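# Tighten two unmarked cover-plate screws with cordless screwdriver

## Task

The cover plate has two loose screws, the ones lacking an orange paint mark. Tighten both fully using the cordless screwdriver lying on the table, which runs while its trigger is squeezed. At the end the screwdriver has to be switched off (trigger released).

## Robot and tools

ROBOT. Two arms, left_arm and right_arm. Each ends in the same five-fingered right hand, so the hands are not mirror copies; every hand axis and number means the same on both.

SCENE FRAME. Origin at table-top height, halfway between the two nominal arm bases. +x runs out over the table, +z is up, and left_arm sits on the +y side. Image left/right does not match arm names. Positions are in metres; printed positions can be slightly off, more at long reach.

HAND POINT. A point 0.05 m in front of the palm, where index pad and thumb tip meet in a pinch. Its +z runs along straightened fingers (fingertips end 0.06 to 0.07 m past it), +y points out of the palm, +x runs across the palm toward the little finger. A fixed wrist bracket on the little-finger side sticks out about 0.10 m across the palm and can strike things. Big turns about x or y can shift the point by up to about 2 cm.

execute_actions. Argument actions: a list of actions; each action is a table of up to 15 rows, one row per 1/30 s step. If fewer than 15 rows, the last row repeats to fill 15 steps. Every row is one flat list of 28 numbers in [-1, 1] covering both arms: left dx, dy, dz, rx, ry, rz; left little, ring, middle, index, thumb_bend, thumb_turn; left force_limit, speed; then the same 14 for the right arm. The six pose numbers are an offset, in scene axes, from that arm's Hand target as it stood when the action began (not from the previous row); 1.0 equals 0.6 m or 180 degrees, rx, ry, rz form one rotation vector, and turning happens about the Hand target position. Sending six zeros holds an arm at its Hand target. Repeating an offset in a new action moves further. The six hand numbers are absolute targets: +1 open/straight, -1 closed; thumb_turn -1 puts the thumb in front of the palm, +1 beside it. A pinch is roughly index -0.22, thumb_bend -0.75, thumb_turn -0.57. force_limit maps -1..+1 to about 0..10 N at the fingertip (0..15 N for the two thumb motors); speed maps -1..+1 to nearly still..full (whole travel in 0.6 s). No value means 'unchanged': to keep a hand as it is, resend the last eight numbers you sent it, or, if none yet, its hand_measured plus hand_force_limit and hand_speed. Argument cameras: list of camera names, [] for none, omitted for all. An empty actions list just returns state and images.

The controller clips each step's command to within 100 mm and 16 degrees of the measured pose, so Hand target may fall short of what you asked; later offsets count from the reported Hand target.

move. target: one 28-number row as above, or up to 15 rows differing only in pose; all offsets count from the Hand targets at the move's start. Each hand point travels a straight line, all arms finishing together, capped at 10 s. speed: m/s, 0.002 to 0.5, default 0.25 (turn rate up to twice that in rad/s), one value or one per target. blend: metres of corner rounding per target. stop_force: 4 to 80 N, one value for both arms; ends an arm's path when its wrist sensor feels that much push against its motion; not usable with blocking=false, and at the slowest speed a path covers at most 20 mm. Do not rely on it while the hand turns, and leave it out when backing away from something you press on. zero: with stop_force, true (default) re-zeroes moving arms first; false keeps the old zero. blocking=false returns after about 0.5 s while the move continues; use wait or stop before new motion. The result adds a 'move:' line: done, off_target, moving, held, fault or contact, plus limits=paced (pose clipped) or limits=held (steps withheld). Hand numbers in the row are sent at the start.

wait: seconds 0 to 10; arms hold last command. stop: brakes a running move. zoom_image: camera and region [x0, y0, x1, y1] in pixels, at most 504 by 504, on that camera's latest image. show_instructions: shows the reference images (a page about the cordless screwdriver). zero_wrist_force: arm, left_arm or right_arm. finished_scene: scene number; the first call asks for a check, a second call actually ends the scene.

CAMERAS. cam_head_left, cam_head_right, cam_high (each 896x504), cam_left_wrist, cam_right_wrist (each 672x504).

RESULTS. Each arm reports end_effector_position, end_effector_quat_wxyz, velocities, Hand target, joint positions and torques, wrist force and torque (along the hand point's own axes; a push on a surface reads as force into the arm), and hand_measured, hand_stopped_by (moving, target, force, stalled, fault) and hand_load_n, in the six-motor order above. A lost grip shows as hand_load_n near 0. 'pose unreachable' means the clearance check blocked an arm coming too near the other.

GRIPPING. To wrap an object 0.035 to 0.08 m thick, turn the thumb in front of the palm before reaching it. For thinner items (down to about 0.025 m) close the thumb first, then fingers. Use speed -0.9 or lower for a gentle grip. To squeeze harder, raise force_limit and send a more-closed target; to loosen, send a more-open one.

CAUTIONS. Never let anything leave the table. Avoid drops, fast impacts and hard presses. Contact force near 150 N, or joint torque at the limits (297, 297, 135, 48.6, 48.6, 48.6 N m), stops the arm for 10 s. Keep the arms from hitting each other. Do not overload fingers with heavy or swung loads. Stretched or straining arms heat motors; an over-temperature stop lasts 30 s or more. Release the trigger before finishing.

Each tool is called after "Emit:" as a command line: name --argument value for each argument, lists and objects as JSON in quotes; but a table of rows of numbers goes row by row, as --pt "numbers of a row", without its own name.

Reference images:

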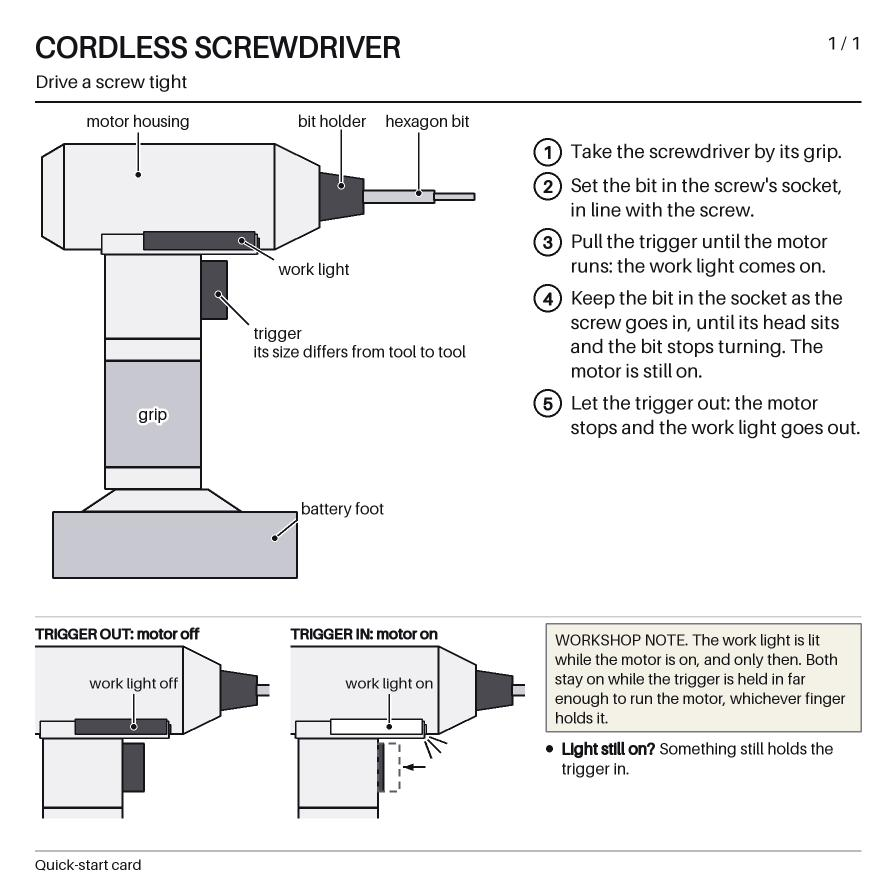

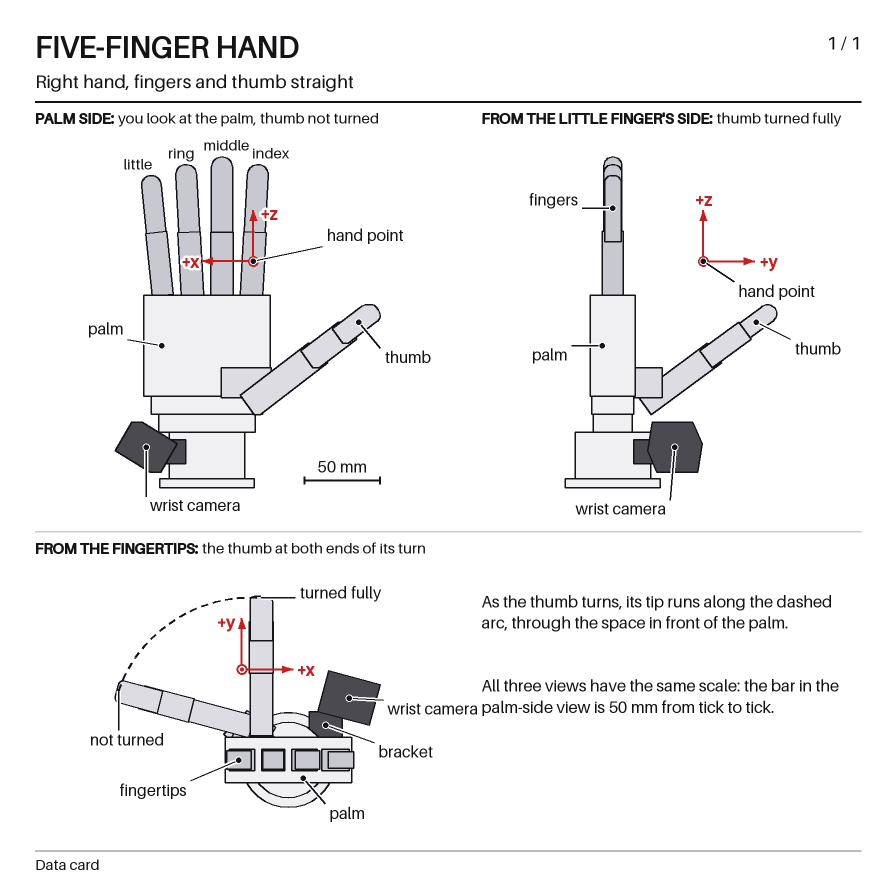

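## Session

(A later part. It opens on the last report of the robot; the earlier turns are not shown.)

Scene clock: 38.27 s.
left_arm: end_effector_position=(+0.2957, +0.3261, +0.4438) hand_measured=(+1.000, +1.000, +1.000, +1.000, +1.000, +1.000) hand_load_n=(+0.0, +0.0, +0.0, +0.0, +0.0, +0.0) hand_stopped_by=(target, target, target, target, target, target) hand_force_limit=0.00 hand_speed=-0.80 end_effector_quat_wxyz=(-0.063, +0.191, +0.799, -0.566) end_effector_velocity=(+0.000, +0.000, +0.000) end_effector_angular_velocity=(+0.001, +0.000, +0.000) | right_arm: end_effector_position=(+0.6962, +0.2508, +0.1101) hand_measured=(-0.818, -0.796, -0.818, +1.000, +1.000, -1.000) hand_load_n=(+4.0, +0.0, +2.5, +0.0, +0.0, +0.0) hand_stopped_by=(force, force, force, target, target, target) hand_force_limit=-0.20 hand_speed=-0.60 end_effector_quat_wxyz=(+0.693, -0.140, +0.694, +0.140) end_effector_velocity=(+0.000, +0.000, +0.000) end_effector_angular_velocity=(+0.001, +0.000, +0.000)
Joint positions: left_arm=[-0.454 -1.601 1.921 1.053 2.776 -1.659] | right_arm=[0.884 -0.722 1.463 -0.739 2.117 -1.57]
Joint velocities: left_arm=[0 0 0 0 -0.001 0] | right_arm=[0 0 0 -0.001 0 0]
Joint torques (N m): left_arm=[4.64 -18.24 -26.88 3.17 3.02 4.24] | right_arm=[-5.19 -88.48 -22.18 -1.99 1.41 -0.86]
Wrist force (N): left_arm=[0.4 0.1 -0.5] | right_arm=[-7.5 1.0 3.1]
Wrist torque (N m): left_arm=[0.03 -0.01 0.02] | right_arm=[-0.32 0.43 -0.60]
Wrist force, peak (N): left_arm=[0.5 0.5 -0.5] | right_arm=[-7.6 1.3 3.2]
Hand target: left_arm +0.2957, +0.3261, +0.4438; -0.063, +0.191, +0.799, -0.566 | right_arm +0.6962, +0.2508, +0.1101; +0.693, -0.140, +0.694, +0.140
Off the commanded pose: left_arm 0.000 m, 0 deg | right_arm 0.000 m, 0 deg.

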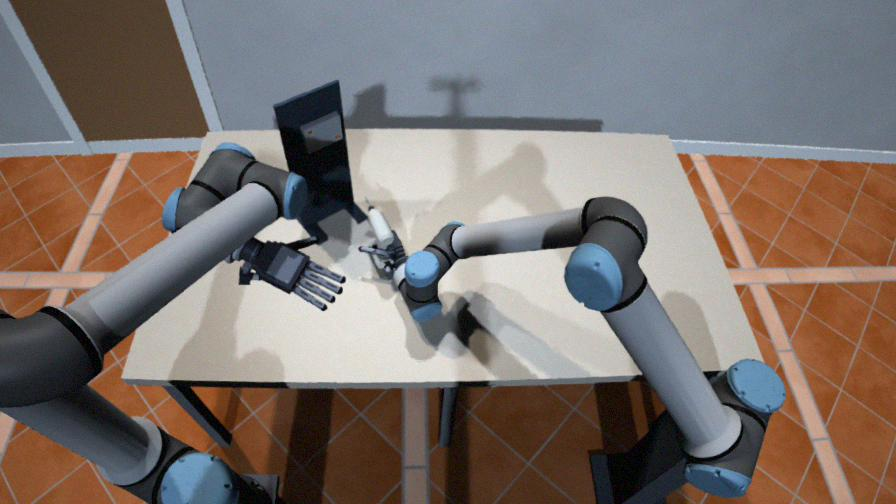

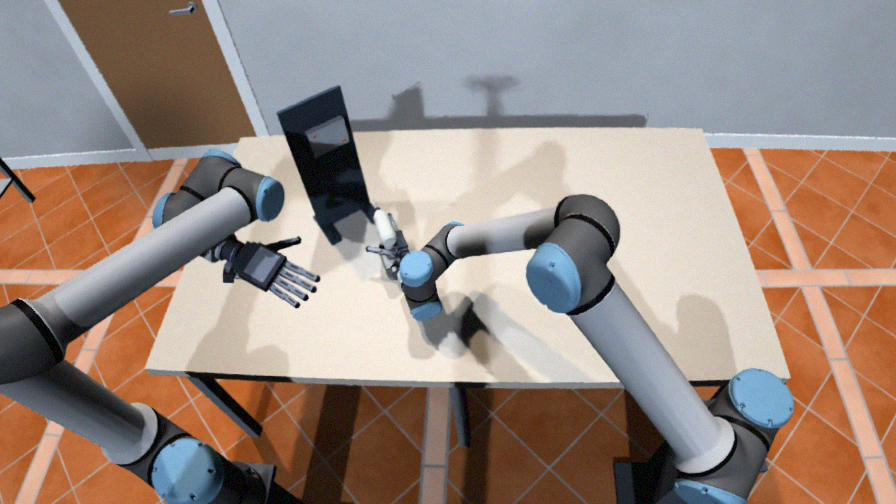

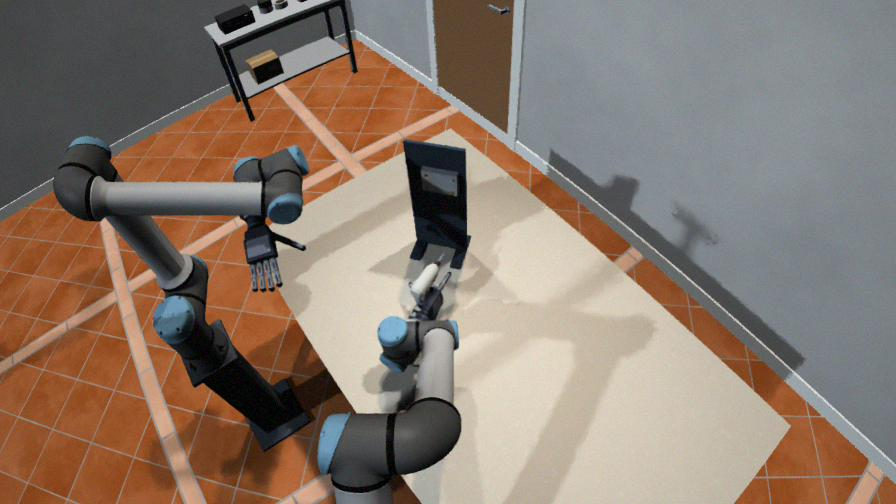

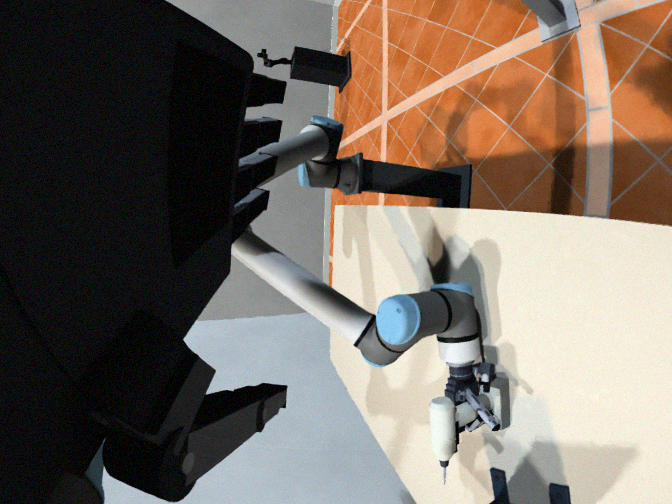

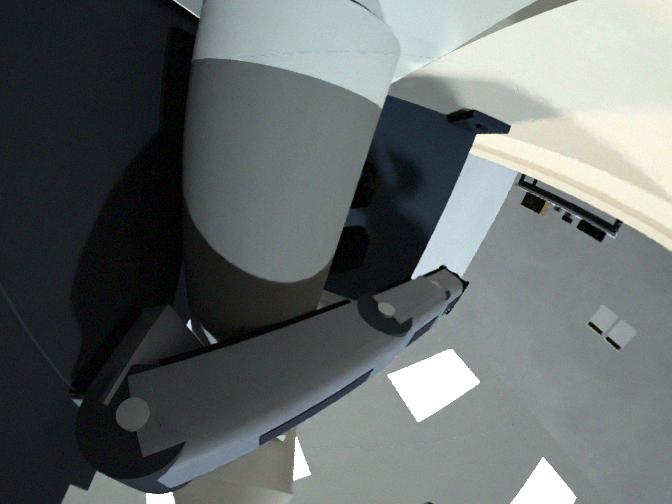

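Emit:
move --target '[0,0,0,0,0,0,1,1,1,1,1,1,0,-0.8,0,0,0,0,0,0,-1,-1,-1,1,-1,-1,-0.2,-0.7]'

Emit:
zoom_image --camera "cam_left_wrist" --region '[400, 350, 540, 490]'

Scene clock: 40.87 s.
left_arm: end_effector_position=(+0.2957, +0.3261, +0.4438) hand_measured=(+1.000, +1.000, +1.000, +1.000, +1.000, +1.000) hand_load_n=(+0.0, +0.0, +0.0, +0.0, +0.0, +0.0) hand_stopped_by=(target, target, target, target, target, target) hand_force_limit=0.00 hand_speed=-0.80 end_effector_quat_wxyz=(-0.063, +0.191, +0.799, -0.566) end_effector_velocity=(+0.000, +0.000, +0.000) end_effector_angular_velocity=(+0.001, +0.000, +0.000) | right_arm: end_effector_position=(+0.6962, +0.2508, +0.1101) hand_measured=(-0.818, -0.796, -0.818, +1.000, +0.326, -1.000) hand_load_n=(+12.0, +0.0, +0.0, +0.0, +6.0, +7.5) hand_stopped_by=(force, force, force, target, force, target) hand_force_limit=-0.20 hand_speed=-0.70 end_effector_quat_wxyz=(+0.693, -0.140, +0.694, +0.140) end_effector_velocity=(+0.000, +0.000, +0.000) end_effector_angular_velocity=(+0.000, +0.000, +0.000)
Joint positions: left_arm=[-0.454 -1.601 1.921 1.053 2.776 -1.659] | right_arm=[0.884 -0.722 1.463 -0.739 2.117 -1.57]
Joint velocities: left_arm=[0 0 0 0 -0.001 0] | right_arm=[0 0 0 -0.001 0 0]
Joint torques (N m): left_arm=[5.54 -20.55 -28.76 2.38 2.29 3.16] | right_arm=[11.23 -80 -23.48 2.07 0.53 -0.65]
Wrist force (N): left_arm=[0.1 -0.2 -0.4] | right_arm=[-28.6 -5.0 -4.9]
Wrist torque (N m): left_arm=[-0.02 0.03 -0.01] | right_arm=[-0.09 1.10 -2.32]
Wrist force, peak (N): left_arm=[0.5 0.1 -0.7] | right_arm=[-29.7 -5.8 -5.1]
Hand target: left_arm +0.2957, +0.3261, +0.4438; -0.063, +0.191, +0.799, -0.566 | right_arm +0.6962, +0.2508, +0.1101; +0.693, -0.140, +0.694, +0.140
Off the commanded pose: left_arm 0.000 m, 0 deg | right_arm 0.000 m, 0 deg.
move: done

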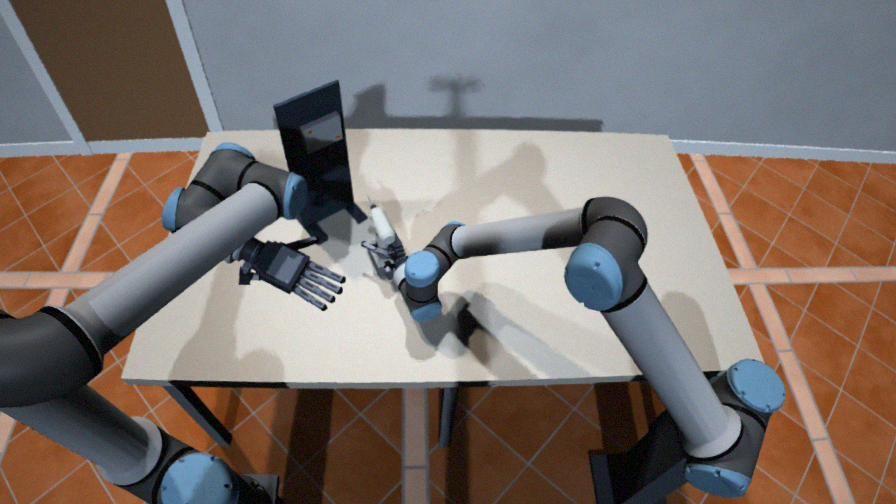

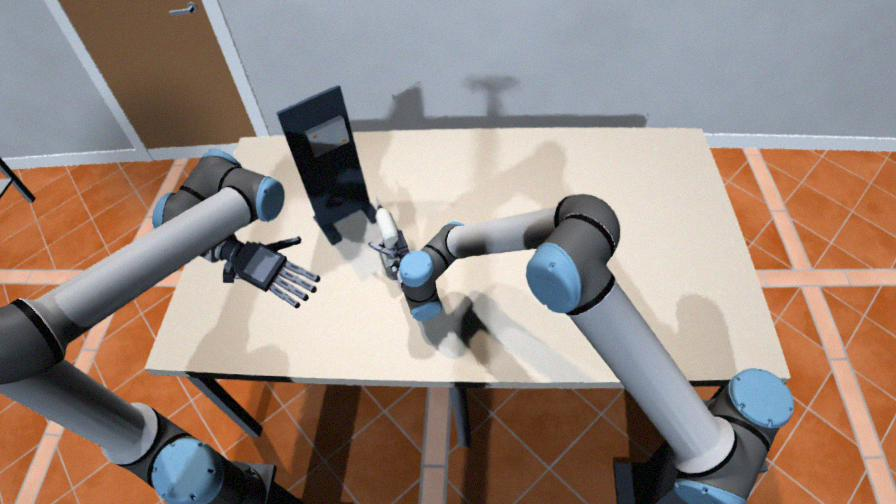

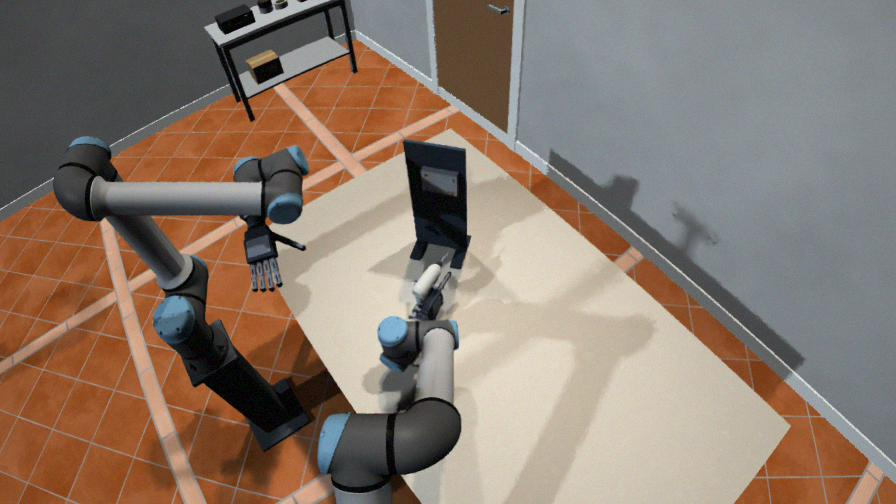

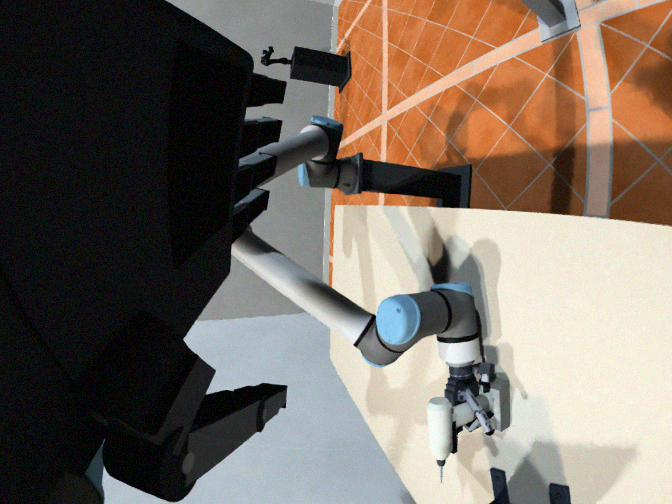

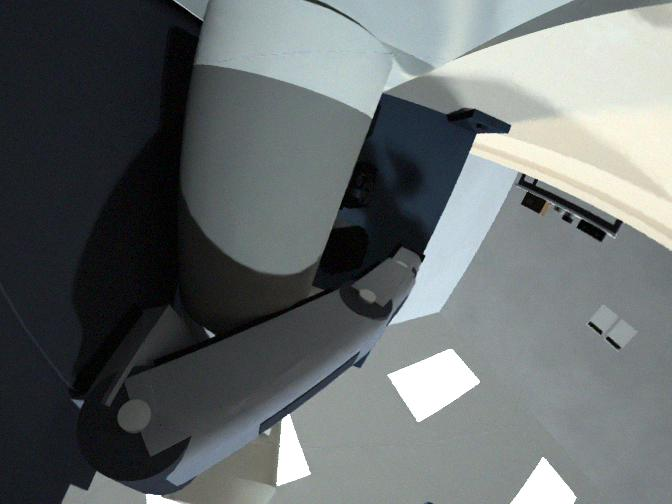

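Scaled by 3.600 from the camera's 672x504 image, which has a finer 960x720 frame.

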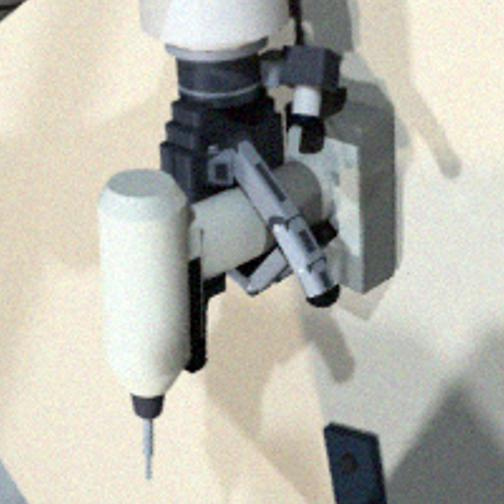

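Emit:
move --target '[0,0,0,0,0,0,1,1,1,1,1,1,0,-0.8,0,0,0.03,0,0,0,-1,-1,-1,1,-1,-1,-0.2,-0.7]' --speed 0.05 --cameras '["cam_left_wrist","cam_right_wrist"]'

Emit:
zoom_image --camera "cam_left_wrist" --region '[400, 350, 540, 490]'

Scene clock: 41.83 s.
left_arm: end_effector_position=(+0.2957, +0.3261, +0.4438) hand_measured=(+1.000, +1.000, +1.000, +1.000, +1.000, +1.000) hand_load_n=(+0.0, +0.0, +0.0, +0.0, +0.0, -0.5) hand_stopped_by=(target, target, target, target, target, target) hand_force_limit=0.00 hand_speed=-0.80 end_effector_quat_wxyz=(-0.063, +0.191, +0.799, -0.566) end_effector_velocity=(+0.000, +0.000, +0.000) end_effector_angular_velocity=(+0.000, +0.000, -0.001) | right_arm: end_effector_position=(+0.6962, +0.2508, +0.1282) hand_measured=(-0.818, -0.796, -0.818, +1.000, +0.324, -1.000) hand_load_n=(+0.0, +0.0, +0.0, +0.0, +0.0, -0.5) hand_stopped_by=(force, force, force, target, force, target) hand_force_limit=-0.20 hand_speed=-0.70 end_effector_quat_wxyz=(+0.693, -0.140, +0.694, +0.140) end_effector_velocity=(+0.000, +0.000, -0.002) end_effector_angular_velocity=(+0.001, -0.001, +0.000)
Joint positions: left_arm=[-0.454 -1.601 1.921 1.053 2.776 -1.659] | right_arm=[0.884 -0.742 1.462 -0.718 2.117 -1.57]
Joint velocities: left_arm=[0 0.001 0 0.001 0.001 0.002] | right_arm=[0 0.002 0 -0.003 0 0]
Joint torques (N m): left_arm=[5.16 -17.98 -29.34 2.45 2.58 4.12] | right_arm=[12.03 -94.61 -35.48 -5.66 -0.64 -0.44]
Wrist force (N): left_arm=[0.0 0.0 -0.4] | right_arm=[-1.0 0.3 -1.6]
Wrist torque (N m): left_arm=[0.00 0.05 0.00] | right_arm=[-0.04 0.33 -0.20]
Wrist force, peak (N): left_arm=[0.2 0.3 -0.9] | right_arm=[-28.9 -4.9 -5.0]
Hand target: left_arm +0.2957, +0.3261, +0.4438; -0.063, +0.191, +0.799, -0.566 | right_arm +0.6962, +0.2508, +0.1281; +0.693, -0.140, +0.694, +0.140
Off the commanded pose: left_arm 0.000 m, 0 deg | right_arm 0.000 m, 0 deg.
move: done
Images, in order (width x height): cam_left_wrist 672x504, cam_right_wrist 672x504.

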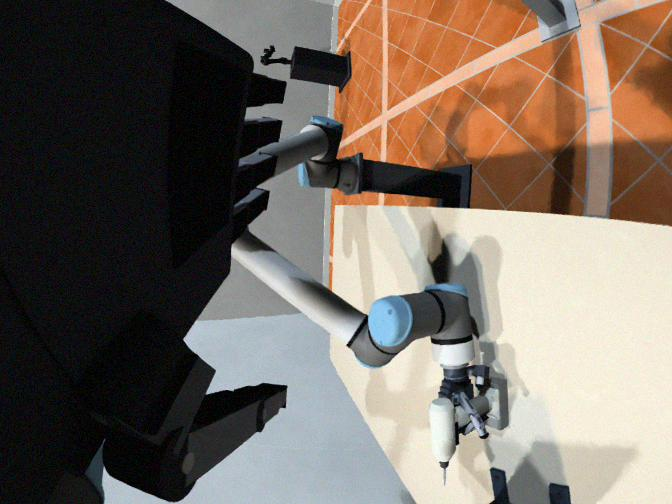

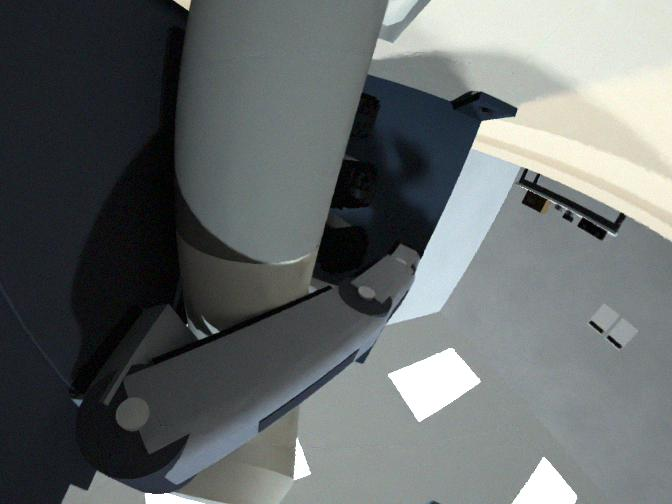

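Scaled by 3.600 from the camera's 672x504 image, which has a finer 960x720 frame.

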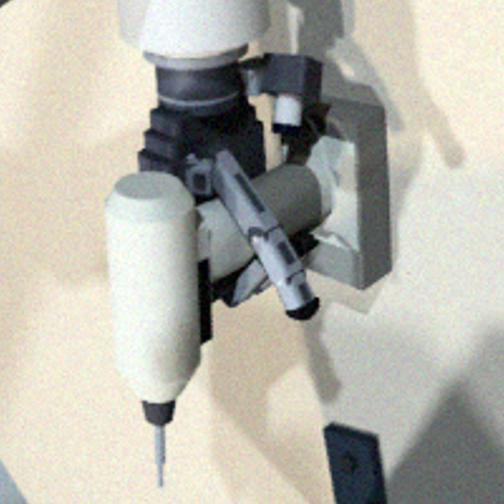

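Emit:
move --target '[0,0,0,0,0,0,1,1,1,1,1,1,0,-0.8,0,0,-0.02,0,0,0,-1,-1,-1,1,-1,-1,-0.2,-0.7]' --speed 0.03 --stop_force 8 --cameras '["cam_left_wrist","cam_right_wrist"]'

Emit:
move --target '[0,0,0,0,0,0,1,1,1,1,1,1,0,-0.8,0,0,0,0,0,0,-0.98,-0.98,-0.98,1,-0.98,-1,0.3,-0.7]' --speed 0.03 --cameras '["cam_left_wrist","cam_right_wrist", "cam_high"]'

Emit:
zoom_image --camera "cam_left_wrist" --region '[400, 350, 540, 490]'

Scene clock: 43.67 s.
left_arm: end_effector_position=(+0.2957, +0.3261, +0.4438) hand_measured=(+1.000, +1.000, +1.000, +1.000, +1.000, +1.000) hand_load_n=(+0.0, +0.0, +0.0, +0.0, +0.0, -0.5) hand_stopped_by=(target, target, target, target, target, target) hand_force_limit=0.00 hand_speed=-0.80 end_effector_quat_wxyz=(-0.063, +0.191, +0.799, -0.566) end_effector_velocity=(+0.000, -0.001, +0.000) end_effector_angular_velocity=(-0.001, +0.000, -0.002) | right_arm: end_effector_position=(+0.6962, +0.2508, +0.1160) hand_measured=(-0.818, -0.796, -0.818, +1.000, +0.324, -1.000) hand_load_n=(+0.0, +0.0, +0.0, +0.0, +0.0, -0.5) hand_stopped_by=(force, force, force, target, force, target) hand_force_limit=-0.20 hand_speed=-0.70 end_effector_quat_wxyz=(+0.693, -0.140, +0.694, +0.140) end_effector_velocity=(+0.000, +0.000, -0.001) end_effector_angular_velocity=(-0.001, +0.001, +0.000)
Joint positions: left_arm=[-0.454 -1.601 1.921 1.053 2.776 -1.659] | right_arm=[0.884 -0.728 1.463 -0.732 2.117 -1.57]
Joint velocities: left_arm=[-0.001 0 0 0 0.001 0.001] | right_arm=[0 0 0 0.001 0 0]
Joint torques (N m): left_arm=[4.78 -17.76 -28.78 2.03 2.36 3.87] | right_arm=[12.55 -112.04 -37.46 0.12 0.08 1.35]
Wrist force (N): left_arm=[0.5 0.1 -0.4] | right_arm=[-0.8 0.3 -1.6]
Wrist torque (N m): left_arm=[0.02 -0.03 0.03] | right_arm=[-0.04 0.30 -0.20]
Wrist force, peak (N): left_arm=[0.0 -0.4 -0.7] | right_arm=[-1.1 0.0 -1.9]
Hand target: left_arm +0.2957, +0.3261, +0.4438; -0.063, +0.191, +0.799, -0.566 | right_arm +0.6962, +0.2508, +0.1161; +0.693, -0.140, +0.694, +0.140
Off the commanded pose: left_arm 0.000 m, 0 deg | right_arm 0.000 m, 0 deg.
move: done
Images, in order (width x height): cam_left_wrist 672x504, cam_right_wrist 672x504.

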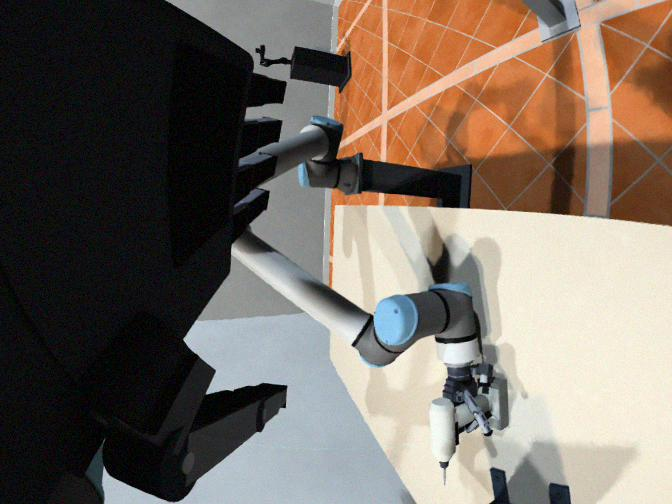

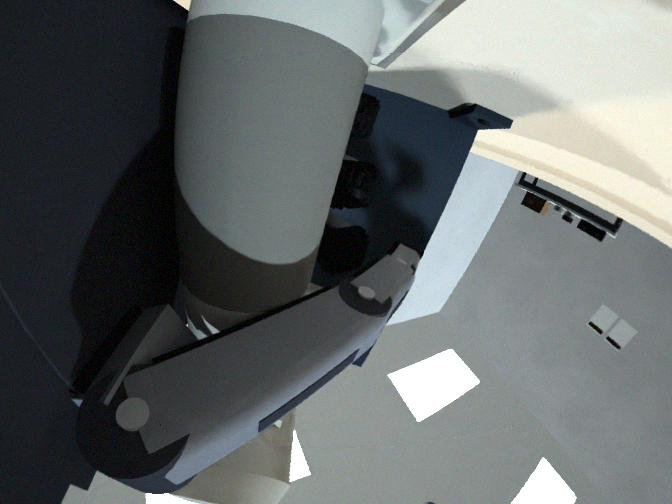

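Scene clock: 44.47 s.
left_arm: end_effector_position=(+0.2957, +0.3261, +0.4438) hand_measured=(+1.000, +1.000, +1.000, +1.000, +1.000, +1.000) hand_load_n=(+0.0, +0.0, -0.5, +0.0, +0.0, +0.0) hand_stopped_by=(target, target, target, target, target, target) hand_force_limit=0.00 hand_speed=-0.80 end_effector_quat_wxyz=(-0.063, +0.191, +0.799, -0.566) end_effector_velocity=(+0.000, +0.000, +0.000) end_effector_angular_velocity=(+0.000, +0.001, +0.000) | right_arm: end_effector_position=(+0.6962, +0.2508, +0.1161) hand_measured=(-0.898, -0.892, -0.882, +1.000, +0.160, -1.000) hand_load_n=(+9.0, +9.0, +4.5, +0.0, +10.0, +3.0) hand_stopped_by=(force, force, force, target, force, target) hand_force_limit=0.30 hand_speed=-0.70 end_effector_quat_wxyz=(+0.693, -0.140, +0.694, +0.140) end_effector_velocity=(+0.000, +0.000, -0.001) end_effector_angular_velocity=(-0.001, +0.000, +0.000)
Joint positions: left_arm=[-0.454 -1.601 1.921 1.053 2.776 -1.659] | right_arm=[0.884 -0.728 1.463 -0.732 2.117 -1.57]
Joint velocities: left_arm=[0 0 0 0.001 0 0] | right_arm=[0 0 0 0.001 0 0]
Joint torques (N m): left_arm=[5.41 -19.48 -28.63 1.59 2.37 3.49] | right_arm=[13.55 -106.89 -35.05 -0.48 0.45 1.43]
Wrist force (N): left_arm=[0.4 0.1 -0.2] | right_arm=[-3.0 -1.1 0.4]
Wrist torque (N m): left_arm=[0.01 -0.01 0.02] | right_arm=[-0.19 -0.26 -0.64]
Wrist force, peak (N): left_arm=[0.5 0.0 -0.6] | right_arm=[-3.7 -1.0 0.4]
Hand target: left_arm +0.2957, +0.3261, +0.4438; -0.063, +0.191, +0.799, -0.566 | right_arm +0.6962, +0.2508, +0.1161; +0.693, -0.140, +0.694, +0.140
Off the commanded pose: left_arm 0.000 m, 0 deg | right_arm 0.000 m, 0 deg.
move: done
Images, in order (width x height): cam_high 896x504, cam_left_wrist 672x504, cam_right_wrist 672x504.

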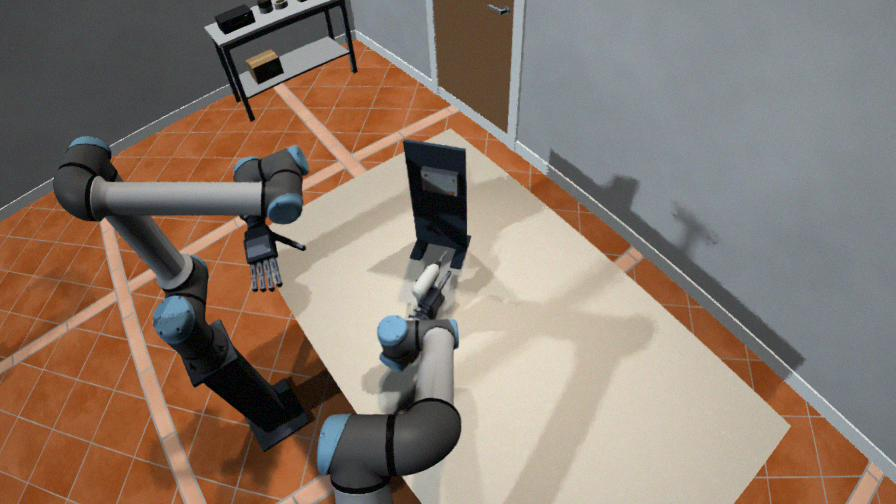

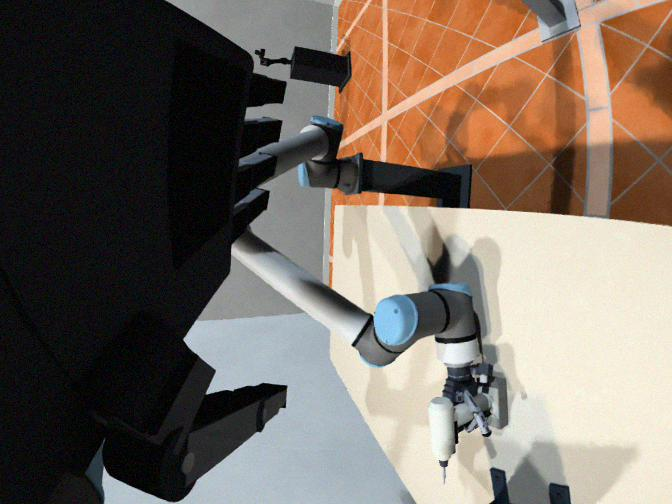

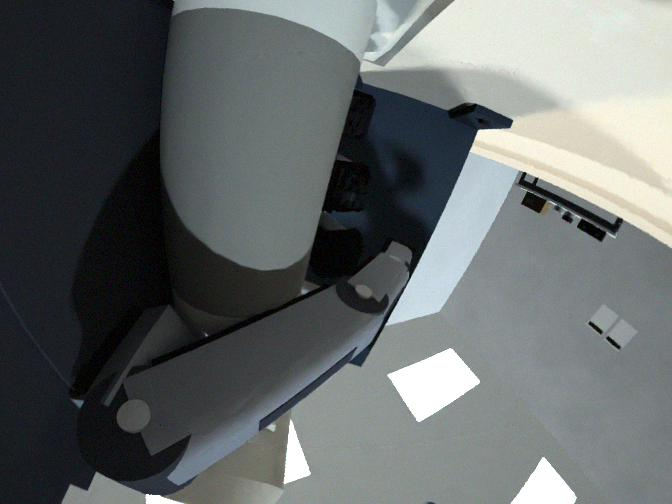

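Scaled by 3.600 from the camera's 672x504 image, which has a finer 960x720 frame.

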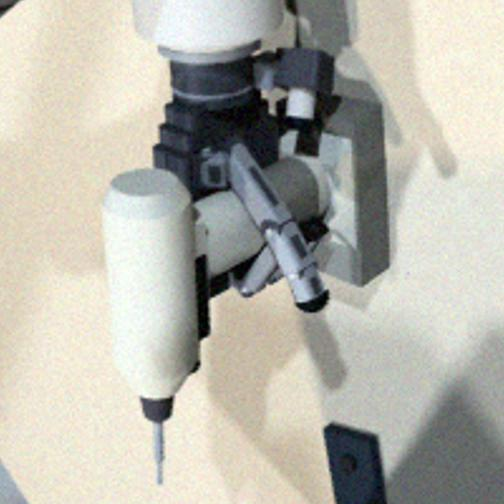

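Emit:
move --target '[0,0,0,0,0,0,1,1,1,1,1,1,0,-0.8,0,0,0,0,0,0,-1,-1,-1,1,-1,-1,0.8,-0.7]' --speed 0.03 --cameras '[]'

Emit:
move --target '[0,0,0,0,0,0,1,1,1,1,1,1,0,-0.8,0,0,0.08,0,0,0,-1,-1,-1,1,-1,-1,0.8,-0.7]' --speed 0.06 --cameras '["cam_left_wrist","cam_right_wrist", "cam_high","cam_head_left"]'

Emit:
zoom_image --camera "cam_left_wrist" --region '[400, 350, 540, 490]'

Scene clock: 45.30 s.
left_arm: end_effector_position=(+0.2957, +0.3261, +0.4438) hand_measured=(+1.000, +1.000, +1.000, +1.000, +1.000, +1.000) hand_load_n=(+0.0, +0.0, +0.0, +0.0, +0.0, -0.5) hand_stopped_by=(target, target, target, target, target, target) hand_force_limit=0.00 hand_speed=-0.80 end_effector_quat_wxyz=(-0.063, +0.191, +0.799, -0.566) end_effector_velocity=(+0.000, +0.000, +0.000) end_effector_angular_velocity=(+0.000, +0.000, +0.000) | right_arm: end_effector_position=(+0.6962, +0.2508, +0.1161) hand_measured=(-0.906, -0.892, -0.892, +1.000, +0.124, -1.000) hand_load_n=(+13.0, +9.0, +11.5, +0.0, +12.5, +3.5) hand_stopped_by=(force, force, force, target, force, target) hand_force_limit=0.80 hand_speed=-0.70 end_effector_quat_wxyz=(+0.693, -0.140, +0.694, +0.140) end_effector_velocity=(+0.000, +0.000, +0.000) end_effector_angular_velocity=(-0.001, +0.000, +0.000)
Joint positions: left_arm=[-0.454 -1.601 1.921 1.053 2.776 -1.659] | right_arm=[0.884 -0.728 1.463 -0.732 2.117 -1.57]
Joint velocities: left_arm=[0 0 0 0 0 0] | right_arm=[0 0 0 0 0 0]
Joint torques (N m): left_arm=[4.02 -20.34 -28.5 1.05 2.81 4.11] | right_arm=[13.5 -99.91 -31.9 -1.09 1.1 1.38]
Wrist force (N): left_arm=[0.1 -0.1 -0.3] | right_arm=[-4.3 -1.5 -1.3]
Wrist torque (N m): left_arm=[-0.02 0.04 -0.01] | right_arm=[-0.01 -0.11 -0.80]
Wrist force, peak (N): left_arm=[0.3 0.1 -0.8] | right_arm=[-4.9 -1.8 -1.0]
Hand target: left_arm +0.2957, +0.3261, +0.4438; -0.063, +0.191, +0.799, -0.566 | right_arm +0.6962, +0.2508, +0.1161; +0.693, -0.140, +0.694, +0.140
Off the commanded pose: left_arm 0.000 m, 0 deg | right_arm 0.000 m, 0 deg.
move: done
No camera images: "cameras" was empty.

Scene clock: 46.37 s.
left_arm: end_effector_position=(+0.2957, +0.3261, +0.4438) hand_measured=(+1.000, +1.000, +1.000, +1.000, +1.000, +1.000) hand_load_n=(+0.0, +0.0, +0.0, +0.0, +0.0, +0.0) hand_stopped_by=(target, target, target, target, target, target) hand_force_limit=0.00 hand_speed=-0.80 end_effector_quat_wxyz=(-0.063, +0.191, +0.799, -0.566) end_effector_velocity=(+0.000, +0.000, +0.000) end_effector_angular_velocity=(+0.001, +0.000, +0.000) | right_arm: end_effector_position=(+0.6962, +0.2508, +0.1642) hand_measured=(-0.906, -0.892, -0.892, +1.000, +0.124, -1.000) hand_load_n=(+6.0, +6.0, +12.5, +0.0, +10.0, +5.5) hand_stopped_by=(force, force, force, target, force, target) hand_force_limit=0.80 hand_speed=-0.70 end_effector_quat_wxyz=(+0.693, -0.140, +0.694, +0.140) end_effector_velocity=(+0.000, +0.000, -0.004) end_effector_angular_velocity=(+0.001, +0.000, +0.000)
Joint positions: left_arm=[-0.454 -1.601 1.921 1.053 2.776 -1.659] | right_arm=[0.884 -0.78 1.456 -0.674 2.117 -1.57]
Joint velocities: left_arm=[-0.001 -0.001 0 0 -0.001 -0.001] | right_arm=[0 0.005 0 -0.005 0 0]
Joint torques (N m): left_arm=[4.94 -18.99 -29.86 1.22 2.49 4.17] | right_arm=[2.33 -99.13 -34.9 -6.73 -0.73 -0.52]
Wrist force (N): left_arm=[0.4 0.0 -0.7] | right_arm=[6.3 0.1 -1.2]
Wrist torque (N m): left_arm=[0.02 0.00 0.01] | right_arm=[-0.10 0.04 0.00]
Wrist force, peak (N): left_arm=[0.2 0.0 -0.9] | right_arm=[8.1 0.1 -1.5]
Hand target: left_arm +0.2957, +0.3261, +0.4438; -0.063, +0.191, +0.799, -0.566 | right_arm +0.6962, +0.2507, +0.1640; +0.693, -0.140, +0.694, +0.140
Off the commanded pose: left_arm 0.000 m, 0 deg | right_arm 0.000 m, 0 deg.
move: done
Images, in order (width x height): cam_head_left 896x504, cam_high 896x504, cam_left_wrist 672x504, cam_right_wrist 672x504.

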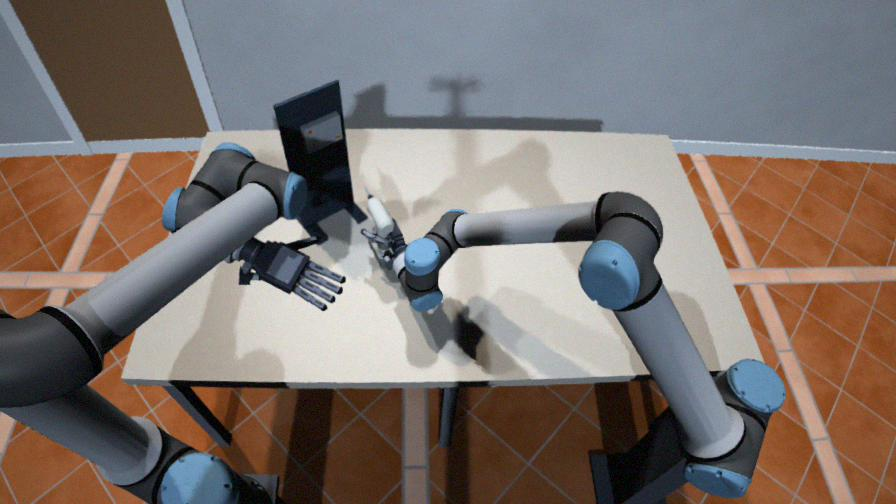

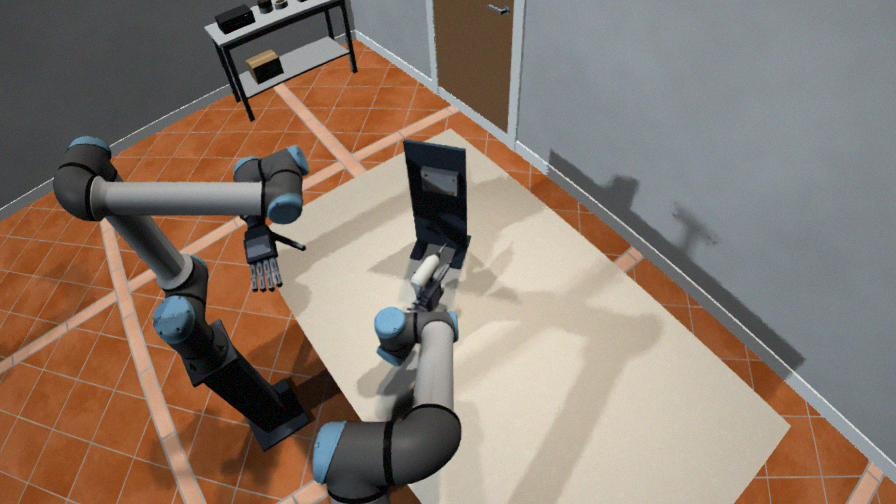

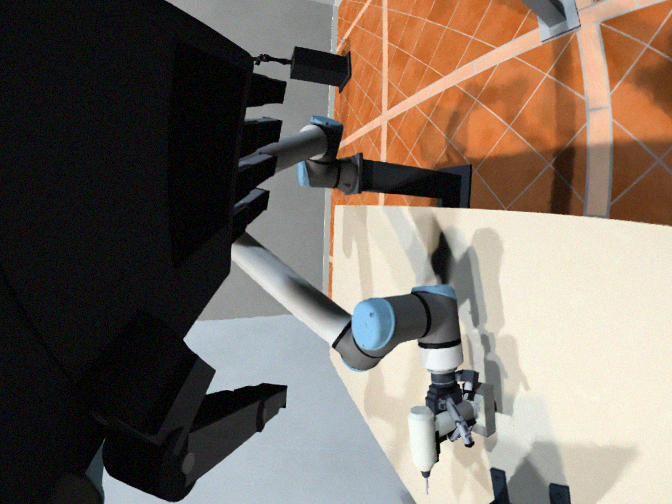

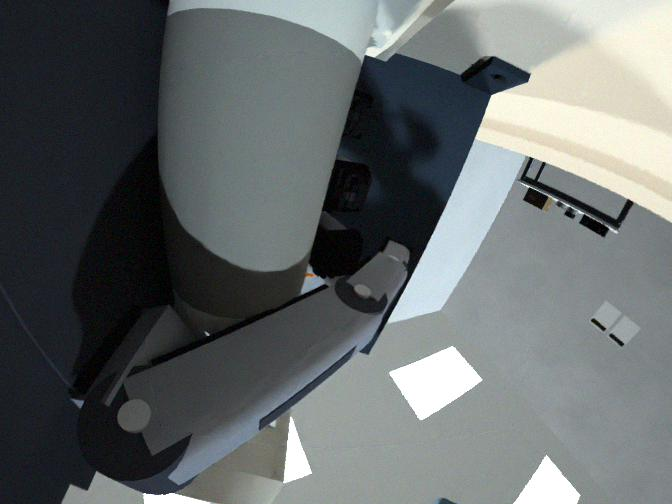

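Scaled by 3.600 from the camera's 672x504 image, which has a finer 960x720 frame.

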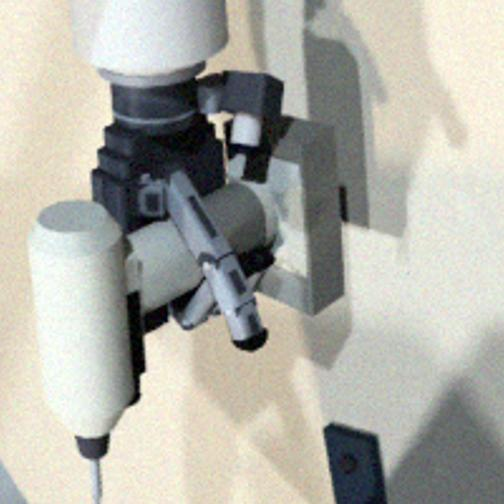

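Emit:
zero_wrist_force --arm "right_arm"

Emit:
move --target '[0,0,0,0,0,0,1,1,1,1,1,1,0,-0.8,0,0,0,0,0,0,-1,-1,-1,-0.2,-1,-1,0,-0.6]' --speed 0.06 --cameras '["cam_left_wrist","cam_right_wrist"]'

Emit:
zoom_image --camera "cam_left_wrist" --region '[380, 360, 520, 500]'

Wrist force sensor zeroed.

Scene clock: 48.70 s.
left_arm: end_effector_position=(+0.2957, +0.3261, +0.4438) hand_measured=(+1.000, +1.000, +1.000, +1.000, +1.000, +1.000) hand_load_n=(+0.0, +0.0, -0.5, +0.0, -0.5, +0.0) hand_stopped_by=(target, target, target, target, target, target) hand_force_limit=0.00 hand_speed=-0.80 end_effector_quat_wxyz=(-0.063, +0.191, +0.799, -0.566) end_effector_velocity=(+0.000, +0.001, +0.000) end_effector_angular_velocity=(+0.001, +0.000, +0.001) | right_arm: end_effector_position=(+0.6962, +0.2507, +0.1640) hand_measured=(-0.906, -0.892, -0.892, -0.200, +0.124, -1.000) hand_load_n=(+6.0, +6.5, +12.5, +0.0, +10.0, +5.5) hand_stopped_by=(force, force, force, target, force, target) hand_force_limit=0.00 hand_speed=-0.60 end_effector_quat_wxyz=(+0.693, -0.140, +0.694, +0.140) end_effector_velocity=(+0.000, +0.000, +0.000) end_effector_angular_velocity=(+0.000, +0.000, +0.000)
Joint positions: left_arm=[-0.454 -1.601 1.921 1.053 2.776 -1.659] | right_arm=[0.884 -0.78 1.456 -0.675 2.117 -1.57]
Joint velocities: left_arm=[0.001 0 0 0.001 0 0] | right_arm=[0 0 0 0 0 0]
Joint torques (N m): left_arm=[4.68 -17.73 -28.92 0.98 2.7 3.38] | right_arm=[-13.08 -100.62 -37.71 -5.22 -1.27 1.48]
Wrist force (N, zeroed by zero_wrist_force on right_arm): left_arm=[0.1 0.2 -0.4] | right_arm=[0.0 0.1 -0.3]
Wrist torque (N m, zeroed by zero_wrist_force on right_arm): left_arm=[0.04 0.04 0.01] | right_arm=[0.02 0.00 0.00]
Wrist force, peak (N, zeroed by zero_wrist_force on right_arm): left_arm=[0.5 0.0 -0.7] | right_arm=[0.5 0.5 -0.1]
Hand target: left_arm +0.2957, +0.3261, +0.4438; -0.063, +0.191, +0.799, -0.566 | right_arm +0.6962, +0.2507, +0.1640; +0.693, -0.140, +0.694, +0.140
Off the commanded pose: left_arm 0.000 m, 0 deg | right_arm 0.000 m, 0 deg.
move: done
Images, in order (width x height): cam_left_wrist 672x504, cam_right_wrist 672x504.

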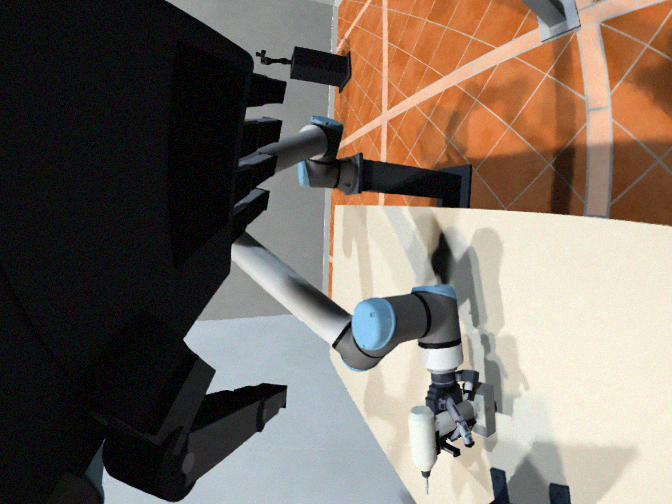

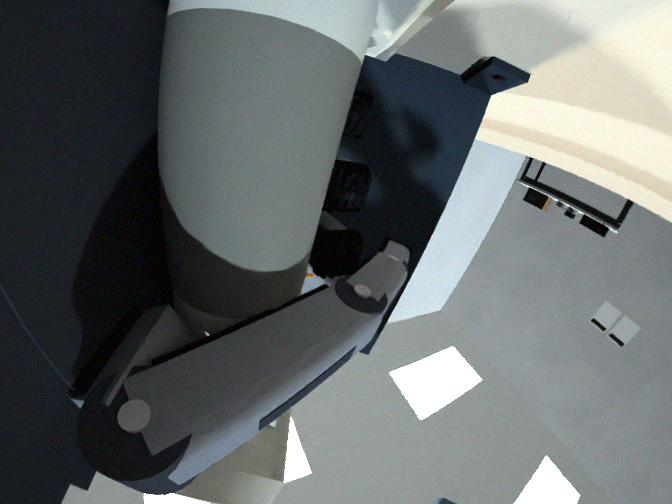

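Scaled by 3.600 from the camera's 672x504 image, which has a finer 960x720 frame.

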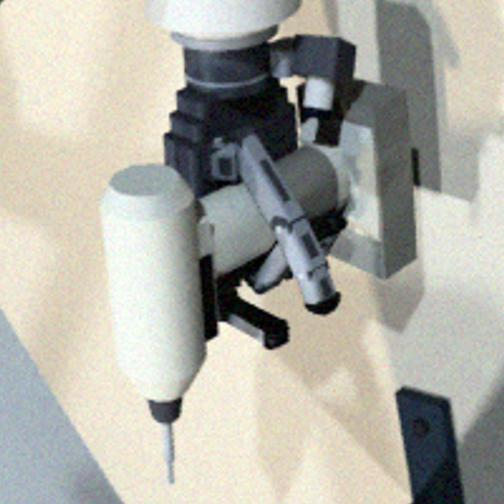

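Emit:
move --target '[0,0,0,0,0,0,1,1,1,1,1,1,0,-0.8,0,0,0,0,0,0,-1,-1,-1,-0.6,-1,-1,-0.4,-0.8]' --speed 0.06 --cameras '["cam_left_wrist"]'

Emit:
zoom_image --camera "cam_left_wrist" --region '[380, 360, 520, 500]'

Scene clock: 50.33 s.
left_arm: end_effector_position=(+0.2957, +0.3261, +0.4438) hand_measured=(+1.000, +1.000, +1.000, +1.000, +1.000, +1.000) hand_load_n=(+0.0, +0.0, +0.0, +0.0, +0.0, +0.0) hand_stopped_by=(target, target, target, target, target, target) hand_force_limit=0.00 hand_speed=-0.80 end_effector_quat_wxyz=(-0.063, +0.191, +0.799, -0.566) end_effector_velocity=(+0.000, +0.000, +0.000) end_effector_angular_velocity=(-0.001, +0.000, +0.000) | right_arm: end_effector_position=(+0.6962, +0.2507, +0.1640) hand_measured=(-0.906, -0.892, -0.892, -0.600, +0.124, -1.000) hand_load_n=(+6.0, +6.0, +12.5, +0.5, +10.0, +5.5) hand_stopped_by=(force, force, force, target, force, target) hand_force_limit=-0.40 hand_speed=-0.80 end_effector_quat_wxyz=(+0.693, -0.140, +0.694, +0.140) end_effector_velocity=(+0.000, +0.000, -0.001) end_effector_angular_velocity=(+0.000, +0.000, +0.000)
Joint positions: left_arm=[-0.454 -1.601 1.921 1.053 2.776 -1.659] | right_arm=[0.884 -0.78 1.456 -0.675 2.117 -1.57]
Joint velocities: left_arm=[0 -0.001 0 0 0.001 0] | right_arm=[0 0.001 0 -0.001 0 0]
Joint torques (N m): left_arm=[4.78 -18.78 -30.35 0.99 2.68 3.23] | right_arm=[-13.33 -100.51 -41.5 -4.56 -1.24 1.5]
Wrist force (N, zeroed by zero_wrist_force on right_arm): left_arm=[0.3 0.2 -0.5] | right_arm=[0.1 -0.2 -0.2]
Wrist torque (N m, zeroed by zero_wrist_force on right_arm): left_arm=[0.04 0.01 0.01] | right_arm=[-0.03 -0.02 0.00]
Wrist force, peak (N, zeroed by zero_wrist_force on right_arm): left_arm=[0.0 0.8 -0.5] | right_arm=[0.4 0.1 -0.7]
Hand target: left_arm +0.2957, +0.3261, +0.4438; -0.063, +0.191, +0.799, -0.566 | right_arm +0.6962, +0.2507, +0.1640; +0.693, -0.140, +0.694, +0.140
Off the commanded pose: left_arm 0.000 m, 0 deg | right_arm 0.000 m, 0 deg.
move: done
Images, in order (width x height): cam_left_wrist 672x504.

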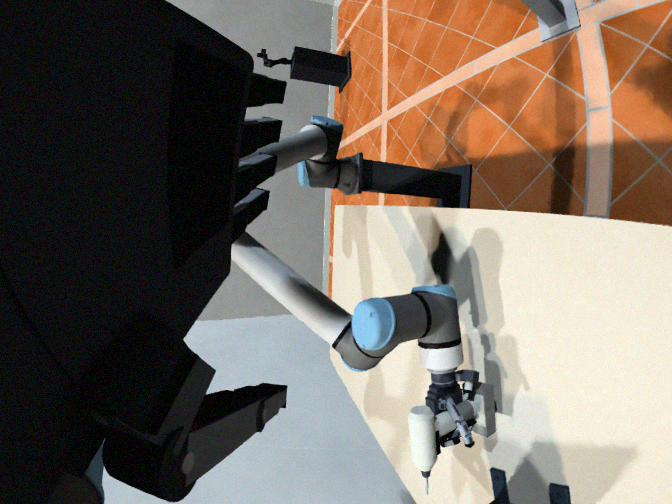

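Scaled by 3.600 from the camera's 672x504 image, which has a finer 960x720 frame.

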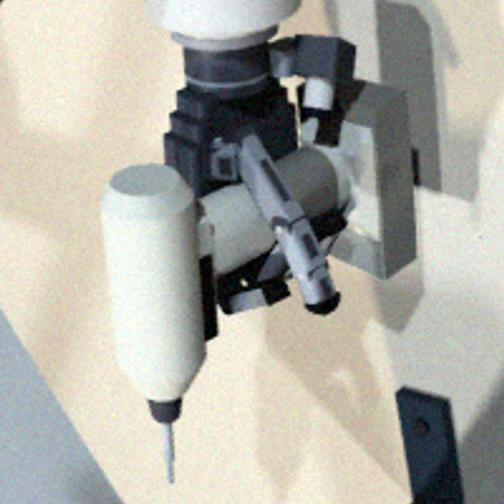

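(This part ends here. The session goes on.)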